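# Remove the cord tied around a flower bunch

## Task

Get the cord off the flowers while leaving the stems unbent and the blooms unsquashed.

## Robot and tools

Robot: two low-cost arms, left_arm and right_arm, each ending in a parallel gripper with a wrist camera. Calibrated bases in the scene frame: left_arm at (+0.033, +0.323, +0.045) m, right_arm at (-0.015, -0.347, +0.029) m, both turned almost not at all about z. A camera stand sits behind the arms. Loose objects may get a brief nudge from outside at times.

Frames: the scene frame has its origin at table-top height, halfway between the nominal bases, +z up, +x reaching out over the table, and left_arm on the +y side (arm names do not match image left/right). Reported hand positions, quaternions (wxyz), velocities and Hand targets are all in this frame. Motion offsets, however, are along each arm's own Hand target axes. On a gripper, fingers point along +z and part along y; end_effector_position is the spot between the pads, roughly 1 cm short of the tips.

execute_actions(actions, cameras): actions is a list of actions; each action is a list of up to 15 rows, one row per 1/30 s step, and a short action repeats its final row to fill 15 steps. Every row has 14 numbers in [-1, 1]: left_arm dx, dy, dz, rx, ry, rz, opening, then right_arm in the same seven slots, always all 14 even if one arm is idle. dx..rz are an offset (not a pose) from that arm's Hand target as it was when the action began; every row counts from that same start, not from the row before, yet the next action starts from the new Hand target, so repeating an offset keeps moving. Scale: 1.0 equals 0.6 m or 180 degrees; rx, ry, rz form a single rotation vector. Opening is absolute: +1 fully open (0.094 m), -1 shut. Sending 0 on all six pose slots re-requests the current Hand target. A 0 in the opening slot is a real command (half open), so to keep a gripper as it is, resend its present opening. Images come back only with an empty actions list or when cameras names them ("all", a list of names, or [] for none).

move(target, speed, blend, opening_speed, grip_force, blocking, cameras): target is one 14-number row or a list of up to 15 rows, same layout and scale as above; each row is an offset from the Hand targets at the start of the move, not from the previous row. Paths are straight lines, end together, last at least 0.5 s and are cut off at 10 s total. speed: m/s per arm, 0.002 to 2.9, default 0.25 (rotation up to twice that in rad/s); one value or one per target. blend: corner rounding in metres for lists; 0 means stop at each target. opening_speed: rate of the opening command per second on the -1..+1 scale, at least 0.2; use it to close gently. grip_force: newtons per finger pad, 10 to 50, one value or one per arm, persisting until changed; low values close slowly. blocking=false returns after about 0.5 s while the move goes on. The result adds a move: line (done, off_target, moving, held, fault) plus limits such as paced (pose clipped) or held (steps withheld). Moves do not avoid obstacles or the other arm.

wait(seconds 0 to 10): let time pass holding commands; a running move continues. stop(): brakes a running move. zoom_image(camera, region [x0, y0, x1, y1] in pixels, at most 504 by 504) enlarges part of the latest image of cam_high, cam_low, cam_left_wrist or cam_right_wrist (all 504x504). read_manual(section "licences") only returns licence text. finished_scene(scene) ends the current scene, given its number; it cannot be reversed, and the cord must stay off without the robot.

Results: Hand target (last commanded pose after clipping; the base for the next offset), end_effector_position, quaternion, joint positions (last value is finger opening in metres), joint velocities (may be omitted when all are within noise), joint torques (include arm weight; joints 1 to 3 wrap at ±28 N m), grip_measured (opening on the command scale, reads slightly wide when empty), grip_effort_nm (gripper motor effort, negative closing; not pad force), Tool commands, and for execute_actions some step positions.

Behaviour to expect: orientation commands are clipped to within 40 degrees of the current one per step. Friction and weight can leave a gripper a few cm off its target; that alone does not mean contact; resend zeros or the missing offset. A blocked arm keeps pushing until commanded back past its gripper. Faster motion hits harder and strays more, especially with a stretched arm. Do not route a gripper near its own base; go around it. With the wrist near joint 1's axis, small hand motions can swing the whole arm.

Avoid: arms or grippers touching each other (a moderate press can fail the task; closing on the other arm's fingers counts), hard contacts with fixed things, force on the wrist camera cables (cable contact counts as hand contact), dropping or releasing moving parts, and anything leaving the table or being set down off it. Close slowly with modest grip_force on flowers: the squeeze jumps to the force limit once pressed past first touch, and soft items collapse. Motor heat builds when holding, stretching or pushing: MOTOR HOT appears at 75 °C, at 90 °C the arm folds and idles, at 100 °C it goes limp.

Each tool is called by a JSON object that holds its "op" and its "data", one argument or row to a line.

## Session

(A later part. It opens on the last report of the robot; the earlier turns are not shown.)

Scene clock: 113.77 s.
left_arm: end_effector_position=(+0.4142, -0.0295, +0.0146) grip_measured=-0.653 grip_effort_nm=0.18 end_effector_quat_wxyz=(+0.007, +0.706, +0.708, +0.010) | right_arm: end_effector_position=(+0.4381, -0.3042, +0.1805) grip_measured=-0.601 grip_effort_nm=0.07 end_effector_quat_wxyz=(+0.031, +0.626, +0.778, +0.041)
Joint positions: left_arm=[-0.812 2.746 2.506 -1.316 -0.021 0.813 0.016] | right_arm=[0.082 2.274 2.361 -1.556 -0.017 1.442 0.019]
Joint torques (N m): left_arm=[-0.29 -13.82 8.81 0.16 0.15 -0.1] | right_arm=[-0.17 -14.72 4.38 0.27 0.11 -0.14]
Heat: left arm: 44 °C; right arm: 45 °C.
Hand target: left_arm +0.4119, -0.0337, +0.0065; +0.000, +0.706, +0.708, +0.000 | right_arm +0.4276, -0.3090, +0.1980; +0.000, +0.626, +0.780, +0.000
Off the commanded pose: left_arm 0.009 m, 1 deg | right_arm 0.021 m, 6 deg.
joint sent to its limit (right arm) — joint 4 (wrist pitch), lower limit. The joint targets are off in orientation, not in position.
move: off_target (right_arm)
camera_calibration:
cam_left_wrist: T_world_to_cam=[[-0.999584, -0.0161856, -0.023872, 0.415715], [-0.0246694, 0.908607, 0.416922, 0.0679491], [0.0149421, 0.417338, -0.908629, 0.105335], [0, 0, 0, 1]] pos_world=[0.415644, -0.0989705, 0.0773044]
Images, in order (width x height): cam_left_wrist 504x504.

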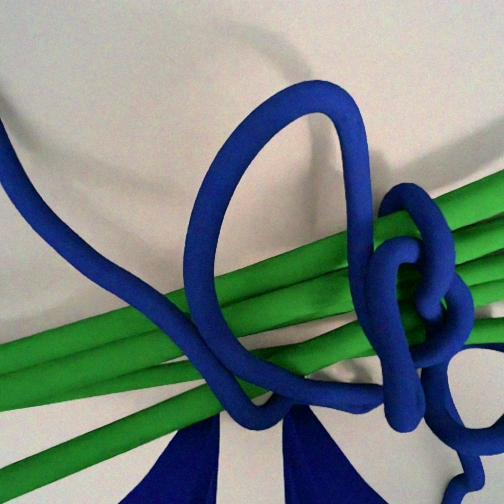

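{"op": "move", "data": {
  "target": [
    [0.0,0,-0.1,0,0,0,-0.4,0,0,0,0,0,0,-0.6],
    [0.4,0,-0.15,0,0,0,-0.4,0,0,0,0,0,0,-0.6]
  ],
  "speed": 0.2,
  "cameras": ["cam_high","cam_left_wrist","cam_right_wrist"]
}}

{"op": "zoom_image", "data": {
  "camera": "cam_high",
  "region": [80, 200, 400, 390]
}}

Scene clock: 117.60 s.
left_arm: end_effector_position=(+0.4101, +0.2130, +0.0840) grip_measured=-0.403 grip_effort_nm=0.18 end_effector_quat_wxyz=(-0.027, +0.699, +0.714, -0.004) | right_arm: end_effector_position=(+0.4381, -0.3042, +0.1805) grip_measured=-0.601 grip_effort_nm=0.07 end_effector_quat_wxyz=(+0.031, +0.626, +0.778, +0.041)
Joint positions: left_arm=[-0.351 2.128 1.676 -1.17 -0.017 1.255 0.028] | right_arm=[0.082 2.274 2.361 -1.556 -0.017 1.442 0.019]
Joint torques (N m): left_arm=[-0.62 -16.94 3.79 0.42 0.13 0.1] | right_arm=[-0.17 -14.71 4.38 0.28 0.11 -0.14]
Heat: left arm: 44 °C; right arm: 45 °C.
Hand target: left_arm +0.4114, +0.2063, +0.0965; +0.000, +0.706, +0.708, +0.000 | right_arm +0.4276, -0.3090, +0.1980; +0.000, +0.626, +0.780, +0.000
Off the commanded pose: left_arm 0.014 m, 3 deg | right_arm 0.021 m, 6 deg.
joint sent to its limit (right arm) — joint 4 (wrist pitch), lower limit. The joint targets are off in orientation, not in position.
move: off_target (left_arm, right_arm)
camera_calibration:
cam_left_wrist: T_world_to_cam=[[-0.99838, -0.0353946, 0.0445558, 0.415], [-0.0120297, 0.896595, 0.442689, -0.186165], [-0.0556172, 0.441436, -0.895568, 0.0899472], [0, 0, 0, 1]] pos_world=[0.41709, 0.141897, 0.144476]
cam_right_wrist: T_world_to_cam=[[-0.96614, -0.228669, -0.11952, 0.373824], [-0.257864, 0.871854, 0.416385, 0.343428], [0.00899012, 0.433106, -0.901298, 0.385171], [0, 0, 0, 1]] pos_world=[0.446261, -0.380757, 0.248835]
Images, in order (width x height): cam_high 504x504, cam_left_wrist 504x504, cam_right_wrist 504x504.

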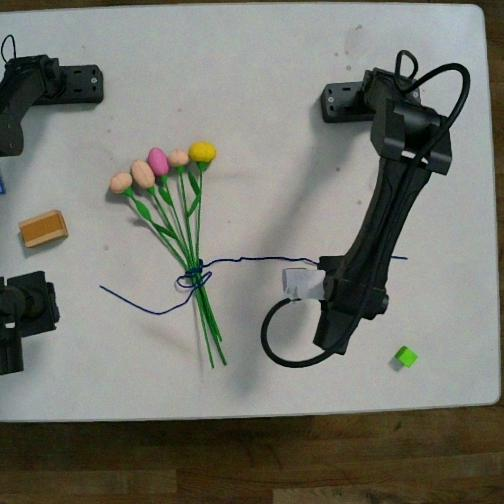

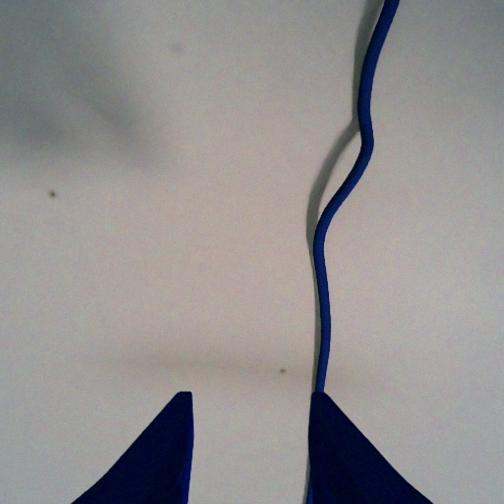

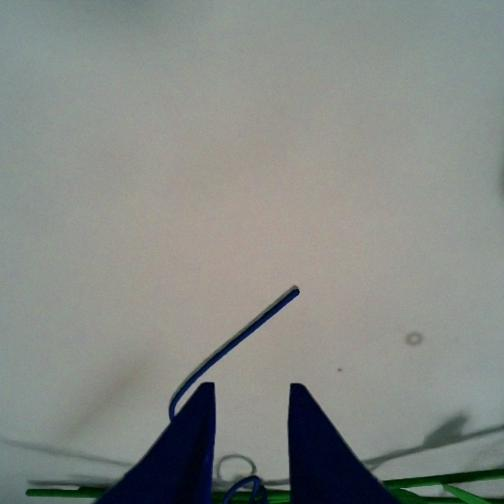

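Scaled by 1.575.

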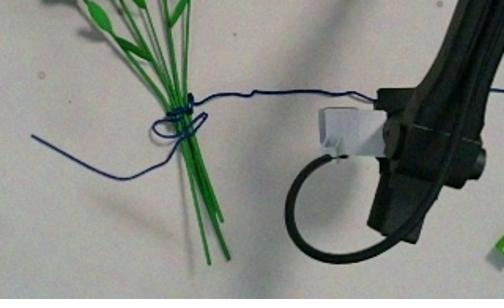

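{"op": "move", "data": {
  "target": [0,0,0,0,0,0,-0.4,0.095,0.005,0.163,0,0,0.1,-0.5],
  "speed": 0.2,
  "cameras": ["cam_right_wrist"]
}}

Scene clock: 119.90 s.
left_arm: end_effector_position=(+0.4101, +0.2130, +0.0840) grip_measured=-0.403 grip_effort_nm=0.18 end_effector_quat_wxyz=(-0.027, +0.699, +0.714, -0.004) | right_arm: end_effector_position=(+0.4181, -0.2520, +0.1091) grip_measured=-0.502 grip_effort_nm=0.07 end_effector_quat_wxyz=(-0.004, +0.736, +0.677, +0.007)
Joint positions: left_arm=[-0.351 2.128 1.676 -1.17 -0.017 1.255 0.028] | right_arm=[0.205 2.266 2.064 -1.36 -0.014 1.861 0.023]
Joint torques (N m): left_arm=[-0.49 -16.88 3.81 0.46 0.13 0.05] | right_arm=[0.32 -10.41 4.45 0.5 0.1 0.13]
Heat: left arm: 45 °C; right arm: 45 °C.
Hand target: left_arm +0.4114, +0.2063, +0.0965; +0.000, +0.706, +0.708, +0.000 | right_arm +0.4181, -0.2528, +0.1003; +0.000, +0.740, +0.672, +0.000
Off the commanded pose: left_arm 0.014 m, 3 deg | right_arm 0.009 m, 1 deg.
move: off_target (left_arm)
camera_calibration:
cam_right_wrist: T_world_to_cam=[[-0.99768, 0.0645127, -0.0217284, 0.434435], [0.0488398, 0.900697, 0.431693, 0.199776], [0.0474204, 0.429631, -0.901759, 0.281502], [0, 0, 0, 1]] pos_world=[0.410321, -0.328906, 0.177045]
Images, in order (width x height): cam_right_wrist 504x504.

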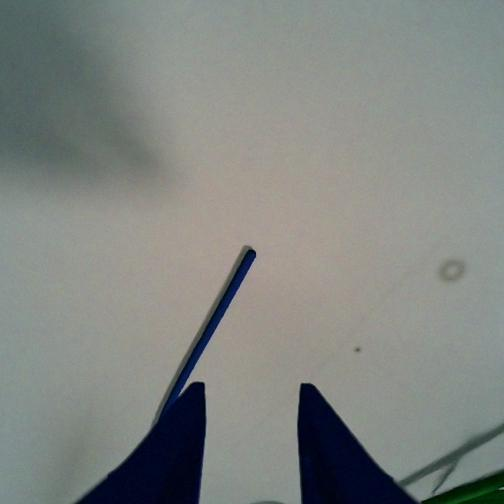

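{"op": "move", "data": {
  "target": [
    [0,0,0,0,0,0,-0.4,0.0095,0.0125,0.08,0,0,0,-0.6],
    [0,0,0,0,0,0,-0.4,0.0095,0.0125,0.127,0,0,0,-0.6]
  ],
  "speed": 0.12,
  "cameras": ["cam_right_wrist"]
}}

Scene clock: 122.00 s.
left_arm: end_effector_position=(+0.4101, +0.2130, +0.0840) grip_measured=-0.403 grip_effort_nm=0.18 end_effector_quat_wxyz=(-0.027, +0.699, +0.714, -0.004) | right_arm: end_effector_position=(+0.4263, -0.2487, +0.0372) grip_measured=-0.599 grip_effort_nm=-0.07 end_effector_quat_wxyz=(-0.004, +0.737, +0.676, +0.006)
Joint positions: left_arm=[-0.351 2.128 1.676 -1.17 -0.017 1.255 0.028] | right_arm=[0.208 2.338 1.9 -1.127 -0.014 1.868 0.019]
Joint torques (N m): left_arm=[-0.59 -16.85 3.86 0.44 0.13 0.05] | right_arm=[0.59 -10.14 4.25 0.61 0.1 0.12]
Heat: left arm: 46 °C; right arm: 45 °C.
Hand target: left_arm +0.4114, +0.2063, +0.0965; +0.000, +0.706, +0.708, +0.000 | right_arm +0.4261, -0.2479, +0.0240; +0.000, +0.740, +0.672, +0.000
Off the commanded pose: left_arm 0.014 m, 3 deg | right_arm 0.013 m, 1 deg.
move: off_target (left_arm, right_arm)
camera_calibration:
cam_right_wrist: T_world_to_cam=[[-0.99746, 0.0687099, -0.0187592, 0.441605], [0.0539401, 0.900727, 0.431025, 0.225387], [0.0465125, 0.428918, -0.902145, 0.215058], [0, 0, 0, 1]] pos_world=[0.418323, -0.325597, 0.105151]
Images, in order (width x height): cam_right_wrist 504x504.

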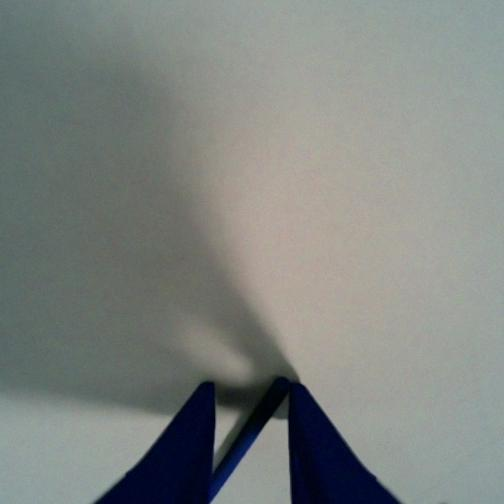

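{"op": "move", "data": {
  "target": [
    [0,0,0,0,0,0,-0.4,0.0095,0,0,0,0,0,-1],
    [0.1,0,0,0,0,0,-0.4,0,0,-0.1,0,0,0,-1]
  ],
  "speed": 0.12,
  "cameras": ["cam_right_wrist"]
}}

Scene clock: 124.77 s.
left_arm: end_effector_position=(+0.4090, +0.2706, +0.0835) grip_measured=-0.403 grip_effort_nm=0.18 end_effector_quat_wxyz=(-0.027, +0.701, +0.713, -0.009) | right_arm: end_effector_position=(+0.4195, -0.2455, +0.0661) grip_measured=-0.954 grip_effort_nm=-1.04 end_effector_quat_wxyz=(-0.014, +0.737, +0.676, -0.011)
Joint positions: left_arm=[-0.206 2.079 1.598 -1.143 -0.017 1.404 0.028] | right_arm=[0.218 2.338 2.015 -1.282 -0.014 1.879 0.002]
Joint torques (N m): left_arm=[-0.28 -16.85 3.9 0.37 0.12 0.08] | right_arm=[-0.21 -12.82 9.54 0.01 0.1 0]
Heat: left arm: 46 °C; right arm: 45 °C.
Hand target: left_arm +0.4113, +0.2663, +0.0966; +0.000, +0.706, +0.708, +0.000 | right_arm +0.4261, -0.2478, +0.0839; +0.000, +0.740, +0.672, +0.000
Off the commanded pose: left_arm 0.014 m, 3 deg | right_arm 0.019 m, 2 deg.
move: off_target (left_arm, right_arm)
camera_calibration:
cam_right_wrist: T_world_to_cam=[[-0.997418, 0.0691322, 0.0194548, 0.432747], [0.0708923, 0.904416, 0.420722, 0.204829], [0.0114902, 0.421015, -0.906981, 0.253174], [0, 0, 0, 1]] pos_world=[0.4142, -0.321757, 0.135029]
Images, in order (width x height): cam_right_wrist 504x504.

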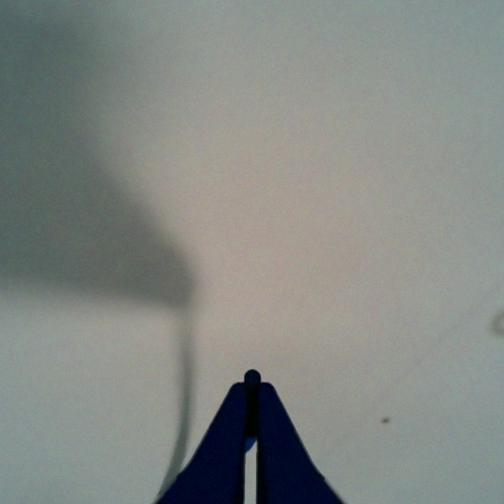

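{"op": "move", "data": {
  "target": [
    [0,0,0,0,0,0,-0.4,0.2,0.0,-0.06,0,0,-0.07,-1],
    [0,0,0,0,0,0,-0.4,0.425,-0.063,-0.043,0,0,-0.139,-1]
  ],
  "speed": 0.12,
  "blend": 0.03,
  "cameras": ["cam_high","cam_right_wrist"]
}}

Scene clock: 128.07 s.
left_arm: end_effector_position=(+0.4090, +0.2706, +0.0835) grip_measured=-0.403 grip_effort_nm=0.18 end_effector_quat_wxyz=(-0.027, +0.701, +0.712, -0.009) | right_arm: end_effector_position=(+0.4002, +0.0038, +0.1069) grip_measured=-0.954 grip_effort_nm=-1.03 end_effector_quat_wxyz=(+0.020, +0.566, +0.818, +0.098)
Joint positions: left_arm=[-0.206 2.079 1.598 -1.143 -0.017 1.405 0.028] | right_arm=[0.692 2.697 2.828 -1.501 -0.014 1.907 0.002]
Joint torques (N m): left_arm=[-0.05 -16.66 3.84 0.43 0.12 0.06] | right_arm=[-0.21 -11.93 9.77 0.96 0.08 0.12]
Heat: left arm: 47 °C; right arm: 46 °C.
Hand target: left_arm +0.4113, +0.2663, +0.0966; +0.000, +0.706, +0.708, +0.000 | right_arm +0.4129, +0.0097, +0.1098; +0.000, +0.577, +0.817, +0.000
Off the commanded pose: left_arm 0.014 m, 3 deg | right_arm 0.014 m, 12 deg.
elbow stopped short (right arm): the move would have taken joint 3 (elbow) straighter than the controller allows.
move: off_target (left_arm, right_arm)
camera_calibration:
cam_right_wrist: T_world_to_cam=[[-0.913074, -0.354224, -0.202041, 0.386934], [-0.407638, 0.779129, 0.476224, 0.149649], [-0.0112737, 0.517187, -0.855798, 0.188646], [0, 0, 0, 1]] pos_world=[0.416429, -0.0771, 0.168353]
Images, in order (width x height): cam_high 504x504, cam_right_wrist 504x504.

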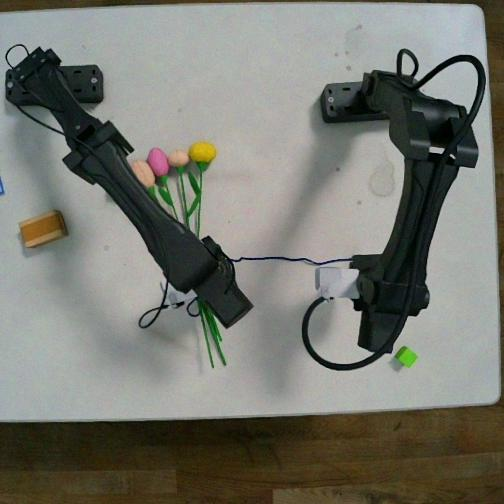

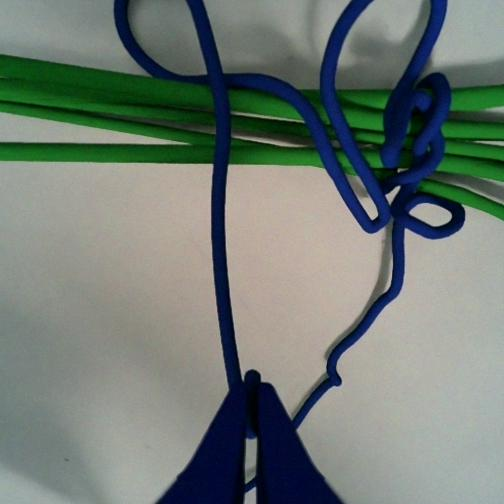

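{"op": "move", "data": {
  "target": [
    [0,0,0,0,0,0,-0.4,0,0,0.125,0,0,0,-1],
    [0,0,0,0,0,0,-0.4,0,0,0.125,0,0,0,-0.7],
    [0,0,0,0,0,0,-0.4,0,0,-0.03,0,0,0,-0.7],
    [0,0,0,0,0,0,-0.4,-0.45,0.1,-0.05,0,0,0.1,-0.6]
  ],
  "speed": 0.12,
  "cameras": ["cam_high","cam_right_wrist"]
}}

{"op": "zoom_image", "data": {
  "camera": "cam_high",
  "region": [100, 200, 340, 370]
}}

Scene clock: 135.90 s.
left_arm: end_effector_position=(+0.4090, +0.2706, +0.0835) grip_measured=-0.403 grip_effort_nm=0.18 end_effector_quat_wxyz=(-0.027, +0.701, +0.712, -0.009) | right_arm: end_effector_position=(+0.5428, -0.2261, +0.1001) grip_measured=-0.601 grip_effort_nm=0.07 end_effector_quat_wxyz=(+0.071, +0.697, +0.703, +0.127)
Joint positions: left_arm=[-0.206 2.079 1.598 -1.143 -0.017 1.405 0.028] | right_arm=[0.202 2.727 2.836 -1.389 -0.021 1.77 0.019]
Joint torques (N m): left_arm=[-0.1 -16.8 3.75 0.42 0.11 0.05] | right_arm=[0.16 -17.07 9.18 1.18 0.12 -0.15]
Heat: left arm: 48 °C; right arm: 46 °C.
Hand target: left_arm +0.4113, +0.2663, +0.0966; +0.000, +0.706, +0.708, +0.000 | right_arm +0.5597, -0.2247, +0.1398; +0.000, +0.698, +0.716, +0.000
Off the commanded pose: left_arm 0.014 m, 3 deg | right_arm 0.043 m, 17 deg.
elbow stopped short (right arm): the move would have taken joint 3 (elbow) straighter than the controller allows.
move: off_target (left_arm, right_arm); target 2's new opening was sent with right_arm's hand 0.012 m and 7 deg from that target; target 4's new opening was sent with right_arm's hand 0.043 m and 17 deg from that target
camera_calibration:
cam_right_wrist: T_world_to_cam=[[-0.95543, -0.0136174, -0.294903, 0.543691], [-0.15549, 0.87236, 0.463477, 0.275593], [0.25095, 0.488674, -0.835597, 0.15263], [0, 0, 0, 1]] pos_world=[0.524008, -0.307599, 0.160142]
Images, in order (width x height): cam_high 504x504, cam_right_wrist 504x504.

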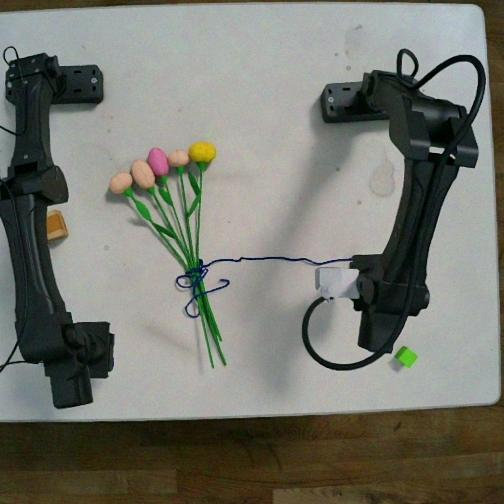

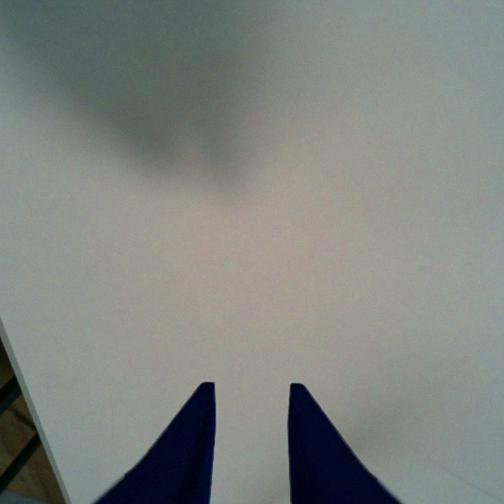

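Scaled by 2.100.

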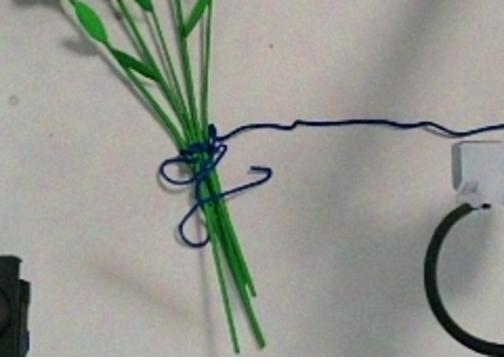

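{"op": "move", "data": {
  "target": [-0.45,0.0095,0.03,0,0,0,-0.5,-0.1,-0.25,-0.05,0,0,0,-0.6],
  "speed": 0.2,
  "cameras": ["cam_left_wrist"]
}}

Scene clock: 138.97 s.
left_arm: end_effector_position=(+0.4157, -0.0037, +0.0859) grip_measured=-0.497 grip_effort_nm=-0.16 end_effector_quat_wxyz=(+0.008, +0.709, +0.705, +0.008) | right_arm: end_effector_position=(+0.4200, -0.2808, +0.1527) grip_measured=-0.601 grip_effort_nm=0.07 end_effector_quat_wxyz=(-0.007, +0.697, +0.717, +0.007)
Joint positions: left_arm=[-0.77 2.639 2.581 -1.497 -0.014 0.864 0.024] | right_arm=[0.137 2.289 2.278 -1.558 -0.02 1.683 0.019]
Joint torques (N m): left_arm=[0.43 -13.14 8.54 0.08 0.08 -0.08] | right_arm=[-0.55 -14.76 4.34 0.1 0.15 -0.13]
Heat: left arm: 47 °C; right arm: 46 °C.
Hand target: left_arm +0.4176, -0.0037, +0.0786; +0.000, +0.706, +0.708, +0.000 | right_arm +0.4114, -0.2888, +0.1699; +0.000, +0.698, +0.716, +0.000
Off the commanded pose: left_arm 0.008 m, 1 deg | right_arm 0.021 m, 1 deg.
joint sent to its limit (right arm) — joint 4 (wrist pitch), lower limit. The joint targets still meet the commanded pose.
move: off_target (right_arm)
camera_calibration:
cam_left_wrist: T_world_to_cam=[[-0.999757, -0.0072185, -0.0208144, 0.419138], [-0.0151702, 0.910684, 0.412826, 0.0112384], [0.0159753, 0.413041, -0.910572, 0.159023], [0, 0, 0, 1]] pos_world=[0.416666, -0.0728919, 0.148886]
Images, in order (width x height): cam_left_wrist 504x504.

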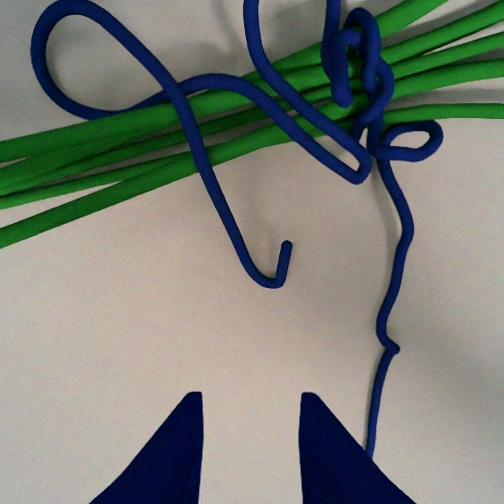

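{"op": "move", "data": {
  "target": [
    [-0.005,0.003,0.1,0,0,0,-0.6,0,0,0,0,0,0,-0.6],
    [-0.008,0.003,0.146,0,0,0,-0.6,0,0,0,0,0,0,-0.6]
  ],
  "speed": 0.12,
  "cameras": ["cam_left_wrist"]
}}

Scene clock: 141.17 s.
left_arm: end_effector_position=(+0.4200, -0.0074, +0.0122) grip_measured=-0.597 grip_effort_nm=-0.16 end_effector_quat_wxyz=(+0.006, +0.708, +0.707, +0.008) | right_arm: end_effector_position=(+0.4200, -0.2808, +0.1527) grip_measured=-0.601 grip_effort_nm=0.07 end_effector_quat_wxyz=(-0.007, +0.697, +0.717, +0.007)
Joint positions: left_arm=[-0.77 2.666 2.342 -1.233 -0.014 0.859 0.019] | right_arm=[0.137 2.289 2.278 -1.558 -0.02 1.683 0.019]
Joint torques (N m): left_arm=[0.29 -13.64 4.75 0.71 0.08 -0.07] | right_arm=[-0.55 -14.76 4.34 0.1 0.15 -0.13]
Heat: left arm: 47 °C; right arm: 46 °C.
Hand target: left_arm +0.4194, -0.0085, -0.0090; +0.000, +0.706, +0.708, +0.000 | right_arm +0.4114, -0.2888, +0.1699; +0.000, +0.698, +0.716, +0.000
Off the commanded pose: left_arm 0.021 m, 1 deg | right_arm 0.021 m, 1 deg.
joint sent to its limit (right arm) — joint 4 (wrist pitch), lower limit. The joint targets still meet the commanded pose.
move: off_target (left_arm, right_arm)
camera_calibration:
cam_left_wrist: T_world_to_cam=[[-0.999772, -0.0117041, -0.017837, 0.421792], [-0.0180545, 0.909585, 0.415126, 0.0463182], [0.0113656, 0.415354, -0.909589, 0.0953098], [0, 0, 0, 1]] pos_world=[0.421449, -0.0767809, 0.0749883]
Images, in order (width x height): cam_left_wrist 504x504.

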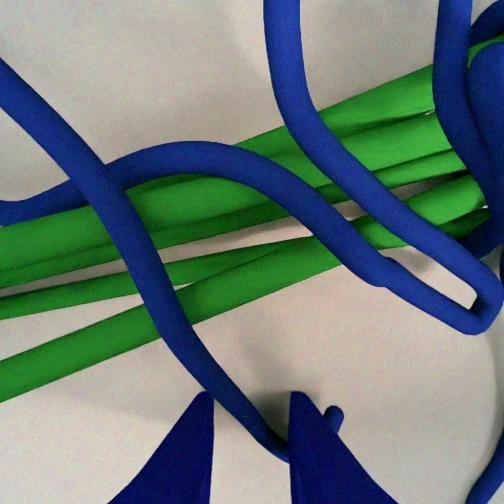

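{"op": "move", "data": {
  "target": [
    [0,0,0.0,0,0,0,-1,0,0,0,0,0,0,-0.6],
    [0,0,-0.07,0,0,0,-1,0,0,0,0,0,0,-0.6],
    [0.1,0.02,-0.08,0,0,0,-1,0,0,0,0,0,0,-0.6]
  ],
  "speed": 0.08,
  "cameras": ["cam_left_wrist"]
}}

Scene clock: 145.10 s.
left_arm: end_effector_position=(+0.4256, +0.0590, +0.0159) grip_measured=-0.923 grip_effort_nm=-1.02 end_effector_quat_wxyz=(-0.034, +0.701, +0.712, +0.001) | right_arm: end_effector_position=(+0.4200, -0.2808, +0.1527) grip_measured=-0.601 grip_effort_nm=0.07 end_effector_quat_wxyz=(-0.007, +0.697, +0.717, +0.007)
Joint positions: left_arm=[-0.656 2.566 2.163 -1.235 -0.014 0.956 0.004] | right_arm=[0.137 2.289 2.278 -1.558 -0.02 1.683 0.019]
Joint torques (N m): left_arm=[-0.01 -21.55 3.89 0.43 0.05 0.02] | right_arm=[-0.54 -14.76 4.34 0.09 0.14 -0.13]
Heat: left arm: 48 °C; right arm: 46 °C.
Hand target: left_arm +0.4313, +0.0515, +0.0390; +0.000, +0.706, +0.708, +0.000 | right_arm +0.4114, -0.2888, +0.1699; +0.000, +0.698, +0.716, +0.000
Off the commanded pose: left_arm 0.025 m, 4 deg | right_arm 0.021 m, 1 deg.
joint sent to its limit (right arm) — joint 4 (wrist pitch), lower limit. The joint targets still meet the commanded pose.
move: off_target (left_arm, right_arm)
camera_calibration:
cam_left_wrist: T_world_to_cam=[[-0.998436, -0.029829, 0.0472804, 0.427685], [-0.0048278, 0.888597, 0.458663, -0.0205172], [-0.0556947, 0.457717, -0.887352, 0.0967325], [0, 0, 0, 1]] pos_world=[0.432305, -0.0132871, 0.0750251]
Images, in order (width x height): cam_left_wrist 504x504.

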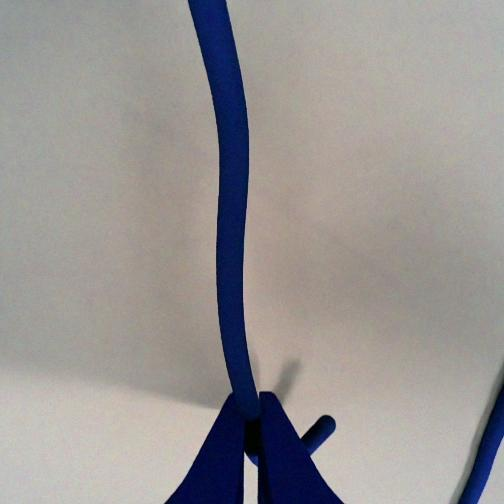

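{"op": "move", "data": {
  "target": [0.13,0.05,-0.04,0,0,0,-1,0,0,0,0,0,0,-0.6],
  "speed": 0.08,
  "cameras": ["cam_left_wrist","cam_high","cam_right_wrist"]
}}

{"op": "zoom_image", "data": {
  "camera": "cam_high",
  "region": [100, 200, 340, 370]
}}

Scene clock: 147.10 s.
left_arm: end_effector_position=(+0.4619, +0.1313, +0.0396) grip_measured=-0.923 grip_effort_nm=-1.02 end_effector_quat_wxyz=(-0.020, +0.702, +0.712, +0.000) | right_arm: end_effector_position=(+0.4200, -0.2808, +0.1527) grip_measured=-0.601 grip_effort_nm=0.07 end_effector_quat_wxyz=(-0.007, +0.697, +0.717, +0.007)
Joint positions: left_arm=[-0.485 2.488 2.113 -1.233 -0.014 1.129 0.004] | right_arm=[0.137 2.289 2.278 -1.558 -0.02 1.683 0.019]
Joint torques (N m): left_arm=[0.2 -21.12 3.93 0.14 0.07 0.06] | right_arm=[-0.57 -14.75 4.34 0.1 0.15 -0.13]
Heat: left arm: 48 °C; right arm: 46 °C.
Hand target: left_arm +0.4611, +0.1295, +0.0630; +0.000, +0.706, +0.708, +0.000 | right_arm +0.4114, -0.2888, +0.1699; +0.000, +0.698, +0.716, +0.000
Off the commanded pose: left_arm 0.024 m, 2 deg | right_arm 0.021 m, 1 deg.
joint sent to its limit (right arm) — joint 4 (wrist pitch), lower limit. The joint targets still meet the commanded pose.
move: off_target (left_arm, right_arm)
camera_calibration:
cam_left_wrist: T_world_to_cam=[[-0.99922, -0.0275173, 0.028306, 0.465792], [-0.0122877, 0.898201, 0.439412, -0.0926047], [-0.037516, 0.438722, -0.897839, 0.0811771], [0, 0, 0, 1]] pos_world=[0.467337, 0.0603808, 0.100391]
cam_right_wrist: T_world_to_cam=[[-0.998814, -0.0457478, -0.0166681, 0.40784], [-0.0484375, 0.898804, 0.435666, 0.24655], [-0.00494941, 0.435957, -0.899954, 0.356523], [0, 0, 0, 1]] pos_world=[0.421063, -0.358371, 0.220238]
Images, in order (width x height): cam_high 504x504, cam_left_wrist 504x504, cam_right_wrist 504x504.

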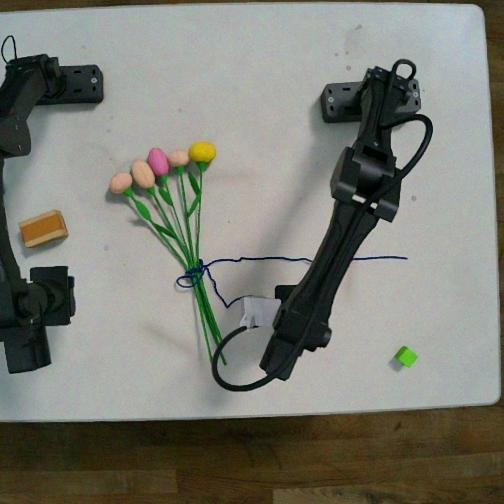

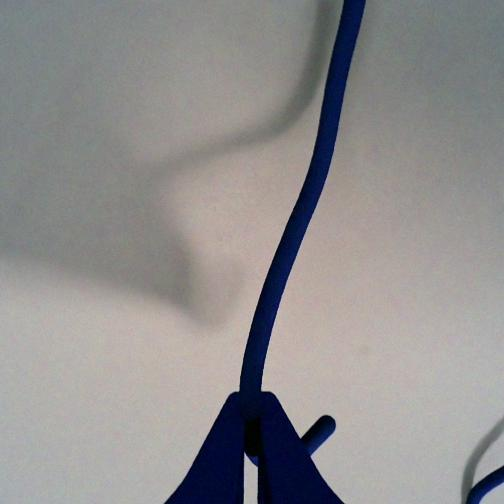

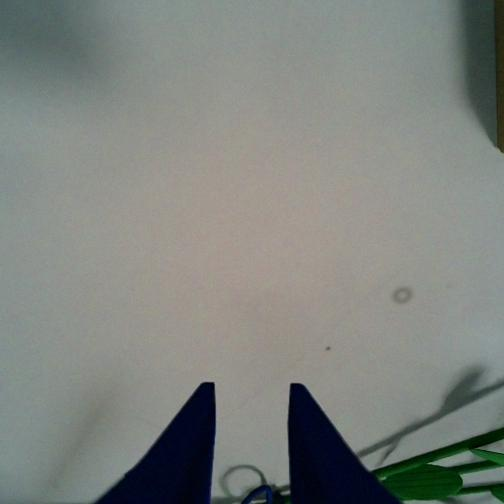

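Scaled by 2.100.

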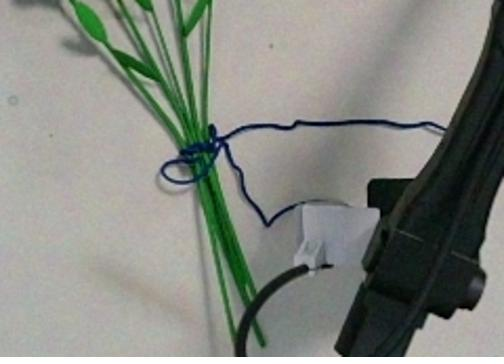

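{"op": "move", "data": {
  "target": [
    [0.0,0,0.095,0,0,0,-1,0,0,0,0,0,0,-0.6],
    [0.0,0,0.095,0,0,0,-0.6,0,0,0,0,0,0,-0.6],
    [0.0,0,-0.1,0,0,0,-0.6,0,0,0,0,0,0,-0.6],
    [-0.1,-0.15,-0.2,0,0,0,-0.6,0,0,0,0,0,0,-0.6]
  ],
  "speed": 0.12,
  "cameras": ["cam_left_wrist"]
}}

Scene clock: 152.87 s.
left_arm: end_effector_position=(+0.3807, +0.0658, +0.1666) grip_measured=-0.603 grip_effort_nm=0.17 end_effector_quat_wxyz=(-0.005, +0.706, +0.708, +0.007) | right_arm: end_effector_position=(+0.4200, -0.2808, +0.1527) grip_measured=-0.601 grip_effort_nm=0.07 end_effector_quat_wxyz=(-0.007, +0.697, +0.717, +0.007)
Joint positions: left_arm=[-0.702 2.258 2.217 -1.537 -0.016 0.924 0.019] | right_arm=[0.137 2.289 2.278 -1.558 -0.02 1.683 0.019]
Joint torques (N m): left_arm=[0.27 -18.65 3.79 0.11 0.07 -0.09] | right_arm=[-0.55 -14.75 4.33 0.09 0.15 -0.13]
Heat: left arm: 49 °C; right arm: 45 °C.
Hand target: left_arm +0.3712, +0.0694, +0.1830; +0.000, +0.706, +0.708, +0.000 | right_arm +0.4114, -0.2888, +0.1699; +0.000, +0.698, +0.716, +0.000
Off the commanded pose: left_arm 0.019 m, 1 deg | right_arm 0.021 m, 1 deg.
joint sent to its limit (left arm) — joint 4 (wrist pitch), lower limit. The joint targets still meet the commanded pose.
joint sent to its limit (right arm) — joint 4 (wrist pitch), lower limit. The joint targets still meet the commanded pose.
move: off_target (left_arm, right_arm); target 2's new opening was sent with left_arm's hand 0.009 m and 3 deg from that target
camera_calibration:
cam_left_wrist: T_world_to_cam=[[-0.999883, -0.0150491, -0.00257813, 0.383892], [-0.0147011, 0.903312, 0.428732, -0.0881314], [-0.00412319, 0.42872, -0.903428, 0.209792], [0, 0, 0, 1]] pos_world=[0.383417, -0.00455456, 0.228306]
Images, in order (width x height): cam_left_wrist 504x504.

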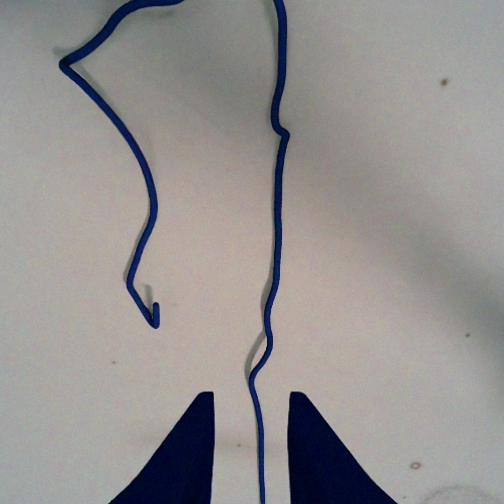

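{"op": "move", "data": {
  "target": [-0.14,0.0,0.06,0,0,0,-0.6,0,0,0,0,0,0,-0.6],
  "speed": 0.15,
  "cameras": ["cam_left_wrist"]
}}

{"op": "zoom_image", "data": {
  "camera": "cam_left_wrist",
  "region": [150, 0, 450, 300]
}}

Scene clock: 154.53 s.
left_arm: end_effector_position=(+0.3690, -0.0103, +0.1477) grip_measured=-0.603 grip_effort_nm=0.18 end_effector_quat_wxyz=(+0.019, +0.707, +0.706, +0.007) | right_arm: end_effector_position=(+0.4200, -0.2808, +0.1527) grip_measured=-0.601 grip_effort_nm=0.07 end_effector_quat_wxyz=(-0.007, +0.697, +0.717, +0.007)
Joint positions: left_arm=[-0.845 2.43 2.439 -1.543 -0.014 0.784 0.019] | right_arm=[0.137 2.289 2.278 -1.558 -0.02 1.683 0.019]
Joint torques (N m): left_arm=[0.14 -12.77 8.43 0.24 0.05 -0.14] | right_arm=[-0.54 -14.75 4.33 0.09 0.15 -0.13]
Heat: left arm: 48 °C; right arm: 45 °C.
Hand target: left_arm +0.3713, -0.0147, +0.1468; +0.000, +0.706, +0.708, +0.000 | right_arm +0.4114, -0.2888, +0.1699; +0.000, +0.698, +0.716, +0.000
Off the commanded pose: left_arm 0.005 m, 2 deg | right_arm 0.021 m, 1 deg.
joint sent to its limit (left arm) — joint 4 (wrist pitch), lower limit. The joint targets still meet the commanded pose.
joint sent to its limit (right arm) — joint 4 (wrist pitch), lower limit. The joint targets still meet the commanded pose.
move: off_target (right_arm)
camera_calibration:
cam_left_wrist: T_world_to_cam=[[-0.999306, -0.0122102, -0.0352039, 0.375617], [-0.0252091, 0.917282, 0.397439, -0.00287702], [0.0274391, 0.398051, -0.916953, 0.215383], [0, 0, 0, 1]] pos_world=[0.369374, -0.0785079, 0.211862]
Images, in order (width x height): cam_left_wrist 504x504.

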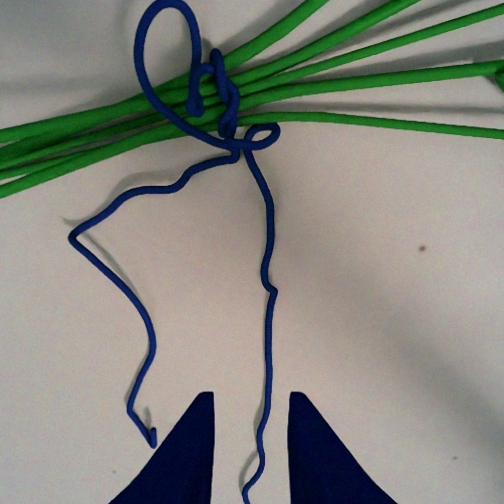

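Scaled by 1.680.

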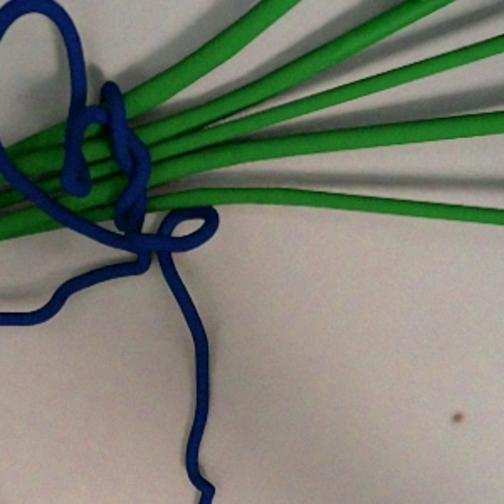

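{"op": "move", "data": {
  "target": [-0.07,0.02,0.08,0,0,0,-0.6,0,0,0,0,0,0,-0.6],
  "speed": 0.15,
  "cameras": ["cam_left_wrist"]
}}

{"op": "zoom_image", "data": {
  "camera": "cam_left_wrist",
  "region": [150, 60, 350, 260]
}}

Scene clock: 156.00 s.
left_arm: end_effector_position=(+0.3826, -0.0517, +0.1005) grip_measured=-0.603 grip_effort_nm=0.17 end_effector_quat_wxyz=(+0.029, +0.707, +0.707, +0.006) | right_arm: end_effector_position=(+0.4200, -0.2808, +0.1527) grip_measured=-0.601 grip_effort_nm=0.07 end_effector_quat_wxyz=(-0.007, +0.697, +0.717, +0.007)
Joint positions: left_arm=[-0.884 2.673 2.705 -1.546 -0.014 0.744 0.019] | right_arm=[0.137 2.289 2.278 -1.558 -0.02 1.683 0.019]
Joint torques (N m): left_arm=[-0.01 -14.37 8.24 0.32 0.1 -0.11] | right_arm=[-0.54 -14.75 4.34 0.09 0.15 -0.13]
Heat: left arm: 48 °C; right arm: 45 °C.
Hand target: left_arm +0.3835, -0.0567, +0.0990; +0.000, +0.706, +0.708, +0.000 | right_arm +0.4114, -0.2888, +0.1699; +0.000, +0.698, +0.716, +0.000
Off the commanded pose: left_arm 0.005 m, 3 deg | right_arm 0.021 m, 1 deg.
joint sent to its limit (left arm) — joint 4 (wrist pitch), lower limit. The joint targets are off in orientation, not in position.
joint sent to its limit (right arm) — joint 4 (wrist pitch), lower limit. The joint targets still meet the commanded pose.
move: off_target (left_arm, right_arm)
camera_calibration:
cam_left_wrist: T_world_to_cam=[[-0.998743, -0.0146035, -0.047959, 0.38792], [-0.0318499, 0.923598, 0.382037, 0.0586049], [0.0387158, 0.383084, -0.922902, 0.183684], [0, 0, 0, 1]] pos_world=[0.382188, -0.118829, 0.165737]
Images, in order (width x height): cam_left_wrist 504x504.

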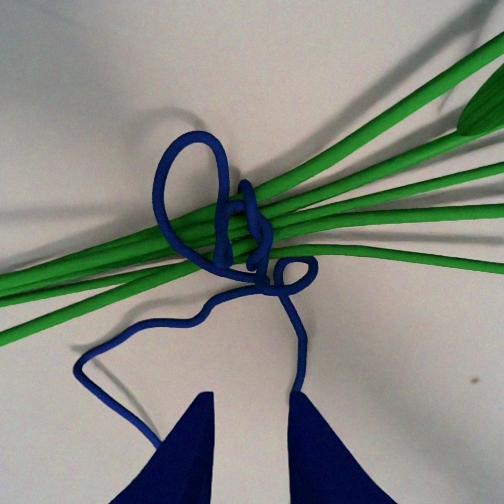

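Scaled by 2.520.

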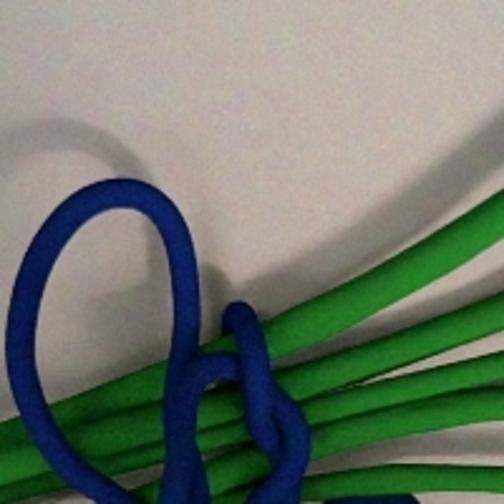

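{"op": "zoom_image", "data": {
  "camera": "cam_left_wrist",
  "region": [180, 160, 340, 320]
}}

{"op": "zoom_image", "data": {
  "camera": "cam_left_wrist",
  "region": [205, 170, 285, 250]
}}

{"op": "zoom_image", "data": {
  "camera": "cam_left_wrist",
  "region": [205, 220, 325, 320]
}}

Scaled by 3.150.

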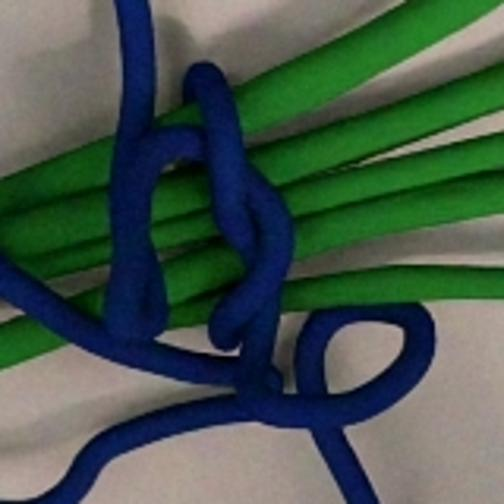

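Scaled by 6.300.

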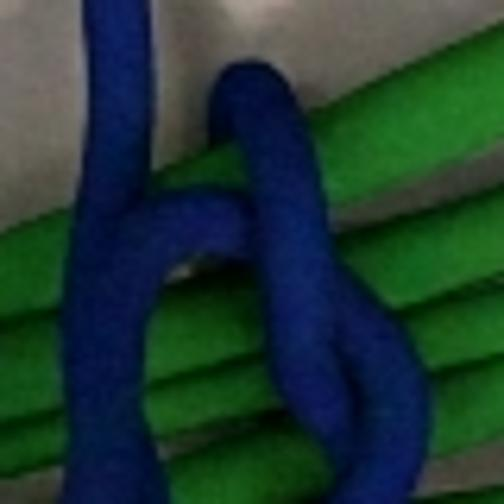

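Scaled by 4.200.

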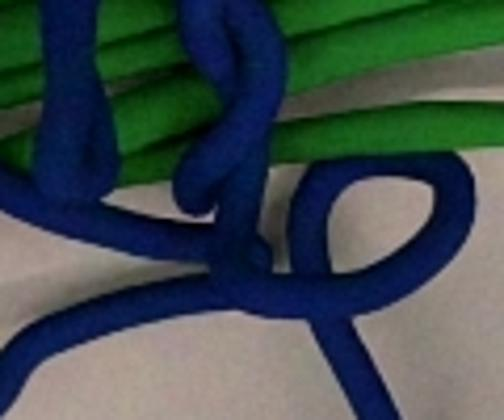

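{"op": "move", "data": {
  "target": [
    [0.05,0.0,-0.06,0,0,0,-0.6,0,0,0,0,0,0,-0.6],
    [0.258,0.094,0.05,0,0,0,-0.6,0,0,0,0,0,0,-0.6]
  ],
  "speed": 0.15,
  "blend": 0.03,
  "cameras": ["cam_left_wrist"]
}}

Scene clock: 159.53 s.
left_arm: end_effector_position=(+0.4355, +0.1056, +0.0474) grip_measured=-0.603 grip_effort_nm=0.18 end_effector_quat_wxyz=(-0.034, +0.700, +0.713, -0.002) | right_arm: end_effector_position=(+0.4200, -0.2808, +0.1527) grip_measured=-0.601 grip_effort_nm=0.07 end_effector_quat_wxyz=(-0.007, +0.697, +0.717, +0.007)
Joint positions: left_arm=[-0.56 2.456 2.084 -1.265 -0.014 1.049 0.019] | right_arm=[0.137 2.289 2.278 -1.558 -0.02 1.683 0.019]
Joint torques (N m): left_arm=[-0.4 -21.01 3.88 0.44 0.12 0.03] | right_arm=[-0.54 -14.76 4.34 0.1 0.15 -0.13]
Heat: left arm: 49 °C; right arm: 45 °C.
Hand target: left_arm +0.4396, +0.0983, +0.0689; +0.000, +0.706, +0.708, +0.000 | right_arm +0.4114, -0.2888, +0.1699; +0.000, +0.698, +0.716, +0.000
Off the commanded pose: left_arm 0.023 m, 4 deg | right_arm 0.021 m, 1 deg.
joint sent to its limit (right arm) — joint 4 (wrist pitch), lower limit. The joint targets still meet the commanded pose.
move: off_target (left_arm, right_arm); blend cut to 0.0234 m at target 1
camera_calibration:
cam_left_wrist: T_world_to_cam=[[-0.99818, -0.0326756, 0.0506918, 0.437463], [-0.00611263, 0.890998, 0.453967, -0.0759067], [-0.0599999, 0.452831, -0.889575, 0.106479], [0, 0, 0, 1]] pos_world=[0.442591, 0.0337102, 0.107004]
Images, in order (width x height): cam_left_wrist 504x504.

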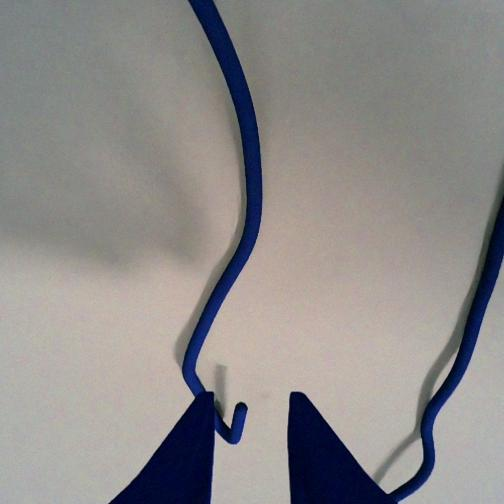

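{"op": "move", "data": {
  "target": [
    [-0.008,0.026,0.06,0,0,0,-0.6,0,0,0,0,0,0,-0.6],
    [-0.008,0.026,0.13,0,0,0,-0.6,0,0,0,0,0,0,-0.6]
  ],
  "speed": 0.12,
  "cameras": ["cam_left_wrist"]
}}

Scene clock: 161.90 s.
left_arm: end_effector_position=(+0.4584, +0.0933, +0.0119) grip_measured=-0.603 grip_effort_nm=0.17 end_effector_quat_wxyz=(+0.009, +0.704, +0.710, +0.011) | right_arm: end_effector_position=(+0.4200, -0.2808, +0.1527) grip_measured=-0.601 grip_effort_nm=0.07 end_effector_quat_wxyz=(-0.007, +0.697, +0.717, +0.007)
Joint positions: left_arm=[-0.56 2.506 2.036 -1.077 -0.016 1.059 0.019] | right_arm=[0.137 2.289 2.278 -1.558 -0.02 1.683 0.019]
Joint torques (N m): left_arm=[0.21 -12.38 4.52 0.65 0.1 0.03] | right_arm=[-0.57 -14.75 4.34 0.1 0.15 -0.13]
Heat: left arm: 48 °C; right arm: 45 °C.
Hand target: left_arm +0.4552, +0.0936, -0.0091; +0.000, +0.706, +0.708, +0.000 | right_arm +0.4114, -0.2888, +0.1699; +0.000, +0.698, +0.716, +0.000
Off the commanded pose: left_arm 0.021 m, 2 deg | right_arm 0.021 m, 1 deg.
joint sent to its limit (right arm) — joint 4 (wrist pitch), lower limit. The joint targets still meet the commanded pose.
move: off_target (left_arm, right_arm)
camera_calibration:
cam_left_wrist: T_world_to_cam=[[-0.999368, -0.0229899, -0.0271078, 0.462413], [-0.0321694, 0.90937, 0.414743, -0.0379484], [0.0151161, 0.415353, -0.909535, 0.0510472], [0, 0, 0, 1]] pos_world=[0.460129, 0.0239373, 0.074703]
Images, in order (width x height): cam_left_wrist 504x504.

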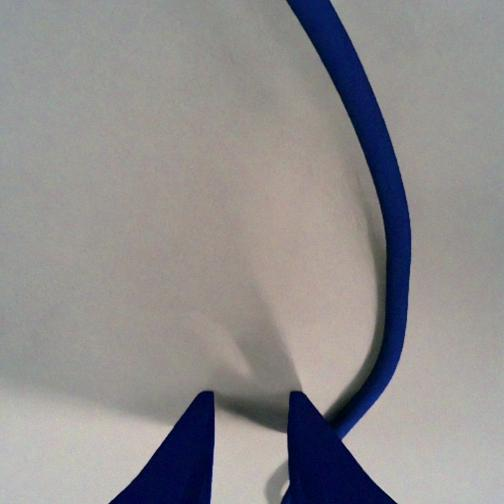

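{"op": "move", "data": {
  "target": [
    [0.0,0,-0.05,0,0,0,-0.5,0,0,0,0,0,0,-0.6],
    [0.0,-0.035,-0.04,0,0,0,-0.5,0,0,0,0,0,0,-0.6],
    [0,-0.035,0.0,0,0,0,-0.5,0,0,0,0,0,0,-0.6]
  ],
  "speed": 0.1,
  "cameras": ["cam_left_wrist"]
}}

Scene clock: 164.77 s.
left_arm: end_effector_position=(+0.4428, +0.0968, +0.0104) grip_measured=-0.503 grip_effort_nm=0.16 end_effector_quat_wxyz=(+0.006, +0.703, +0.711, +0.010) | right_arm: end_effector_position=(+0.4200, -0.2808, +0.1527) grip_measured=-0.601 grip_effort_nm=0.07 end_effector_quat_wxyz=(-0.007, +0.697, +0.717, +0.007)
Joint positions: left_arm=[-0.569 2.446 1.917 -1.026 -0.016 1.048 0.023] | right_arm=[0.137 2.289 2.278 -1.558 -0.02 1.683 0.019]
Joint torques (N m): left_arm=[-0.66 -13.7 2.3 0.82 0.06 -0.1] | right_arm=[-0.55 -14.75 4.33 0.1 0.15 -0.13]
Heat: left arm: 48 °C; right arm: 45 °C.
Hand target: left_arm +0.4342, +0.0936, -0.0091; +0.000, +0.706, +0.708, +0.000 | right_arm +0.4114, -0.2888, +0.1699; +0.000, +0.698, +0.716, +0.000
Off the commanded pose: left_arm 0.022 m, 1 deg | right_arm 0.021 m, 1 deg.
joint sent to its limit (right arm) — joint 4 (wrist pitch), lower limit. The joint targets still meet the commanded pose.
move: off_target (left_arm, right_arm)
camera_calibration:
cam_left_wrist: T_world_to_cam=[[-0.999489, -0.0240289, -0.0210986, 0.446984], [-0.0306486, 0.90806, 0.417717, -0.0415937], [0.00912151, 0.41815, -0.908332, 0.0508592], [0, 0, 0, 1]] pos_world=[0.445017, 0.0272434, 0.0730022]
Images, in order (width x height): cam_left_wrist 504x504.

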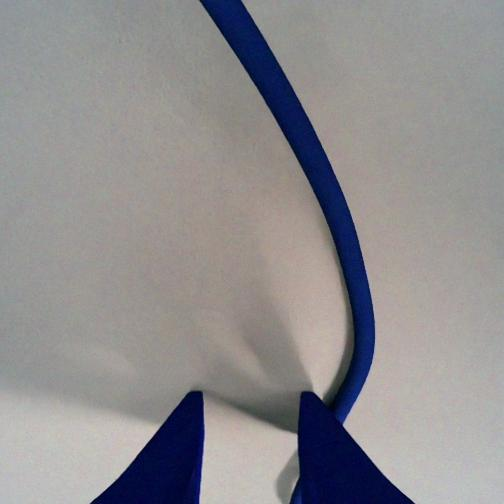

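{"op": "move", "data": {
  "target": [
    [0.0,0,-0.05,0,0,0,-0.5,0,0,0,0,0,0,-0.6],
    [0.0,-0.033,-0.04,0,0,0,-0.5,0,0,0,0,0,0,-0.6],
    [0,-0.033,0.0,0,0,0,-0.5,0,0,0,0,0,0,-0.6]
  ],
  "speed": 0.1,
  "cameras": ["cam_left_wrist"]
}}

Scene clock: 167.07 s.
left_arm: end_effector_position=(+0.4215, +0.0969, +0.0102) grip_measured=-0.503 grip_effort_nm=0.16 end_effector_quat_wxyz=(+0.002, +0.704, +0.710, +0.011) | right_arm: end_effector_position=(+0.4200, -0.2808, +0.1527) grip_measured=-0.601 grip_effort_nm=0.07 end_effector_quat_wxyz=(-0.007, +0.697, +0.717, +0.007)
Joint positions: left_arm=[-0.594 2.377 1.791 -0.977 -0.021 1.026 0.023] | right_arm=[0.137 2.289 2.278 -1.558 -0.02 1.683 0.019]
Joint torques (N m): left_arm=[-0.36 -12.78 2.26 0.86 0.12 -0.11] | right_arm=[-0.55 -14.76 4.34 0.09 0.15 -0.13]
Heat: left arm: 48 °C; right arm: 45 °C.
Hand target: left_arm +0.4144, +0.0936, -0.0090; +0.000, +0.706, +0.708, +0.000 | right_arm +0.4114, -0.2888, +0.1699; +0.000, +0.698, +0.716, +0.000
Off the commanded pose: left_arm 0.021 m, 1 deg | right_arm 0.021 m, 1 deg.
joint sent to its limit (right arm) — joint 4 (wrist pitch), lower limit. The joint targets still meet the commanded pose.
move: off_target (left_arm, right_arm)
camera_calibration:
cam_left_wrist: T_world_to_cam=[[-0.999646, -0.0206941, -0.0167203, 0.425237], [-0.0258387, 0.904895, 0.424849, -0.0441643], [0.00633823, 0.425131, -0.90511, 0.0513135], [0, 0, 0, 1]] pos_world=[0.42362, 0.026949, 0.0723175]
Images, in order (width x height): cam_left_wrist 504x504.

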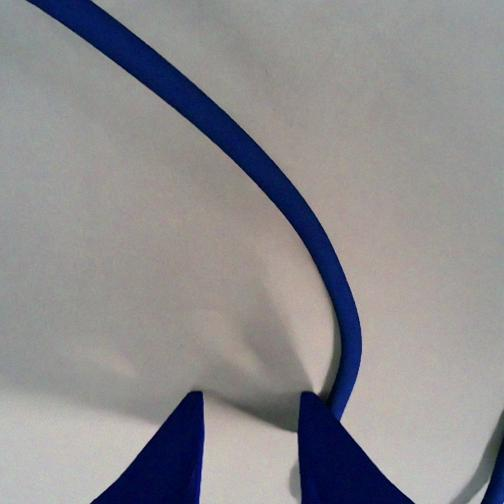

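{"op": "move", "data": {
  "target": [
    [0.0,0,-0.1,0,0,0,-0.5,0,0,0,0,0,0,-0.6],
    [0.0,-0.033,-0.08,0,0,0,-0.5,0,0,0,0,0,0,-0.6]
  ],
  "speed": 0.1,
  "cameras": ["cam_left_wrist"]
}}

Scene clock: 169.57 s.
left_arm: end_effector_position=(+0.3909, +0.1006, +0.0223) grip_measured=-0.503 grip_effort_nm=0.16 end_effector_quat_wxyz=(-0.032, +0.706, +0.708, +0.003) | right_arm: end_effector_position=(+0.4200, -0.2808, +0.1527) grip_measured=-0.601 grip_effort_nm=0.07 end_effector_quat_wxyz=(-0.007, +0.697, +0.717, +0.007)
Joint positions: left_arm=[-0.623 2.318 1.735 -1.049 -0.019 1.002 0.023] | right_arm=[0.137 2.289 2.278 -1.558 -0.02 1.683 0.019]
Joint torques (N m): left_arm=[-0.02 -18.92 3.63 0.43 0.14 -0.14] | right_arm=[-0.54 -14.76 4.34 0.1 0.15 -0.13]
Heat: left arm: 48 °C; right arm: 45 °C.
Hand target: left_arm +0.3946, +0.0934, +0.0389; +0.000, +0.706, +0.708, +0.000 | right_arm +0.4114, -0.2888, +0.1699; +0.000, +0.698, +0.716, +0.000
Off the commanded pose: left_arm 0.019 m, 4 deg | right_arm 0.021 m, 1 deg.
joint sent to its limit (right arm) — joint 4 (wrist pitch), lower limit. The joint targets still meet the commanded pose.
move: off_target (left_arm, right_arm)
camera_calibration:
cam_left_wrist: T_world_to_cam=[[-0.999003, -0.0166436, 0.041435, 0.393047], [0.00413451, 0.889474, 0.456968, -0.0641926], [-0.0444609, 0.456683, -0.888518, 0.0771851], [0, 0, 0, 1]] pos_world=[0.396352, 0.0283902, 0.0816284]
Images, in order (width x height): cam_left_wrist 504x504.

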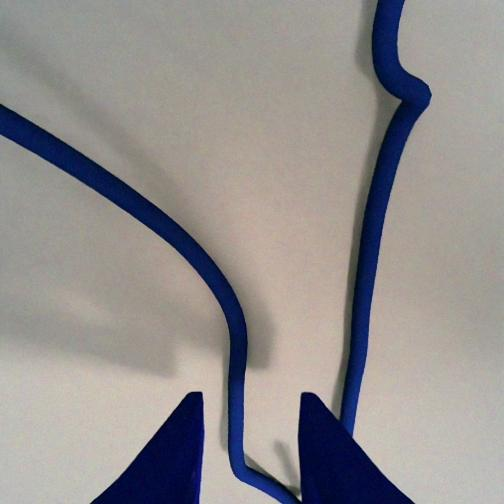

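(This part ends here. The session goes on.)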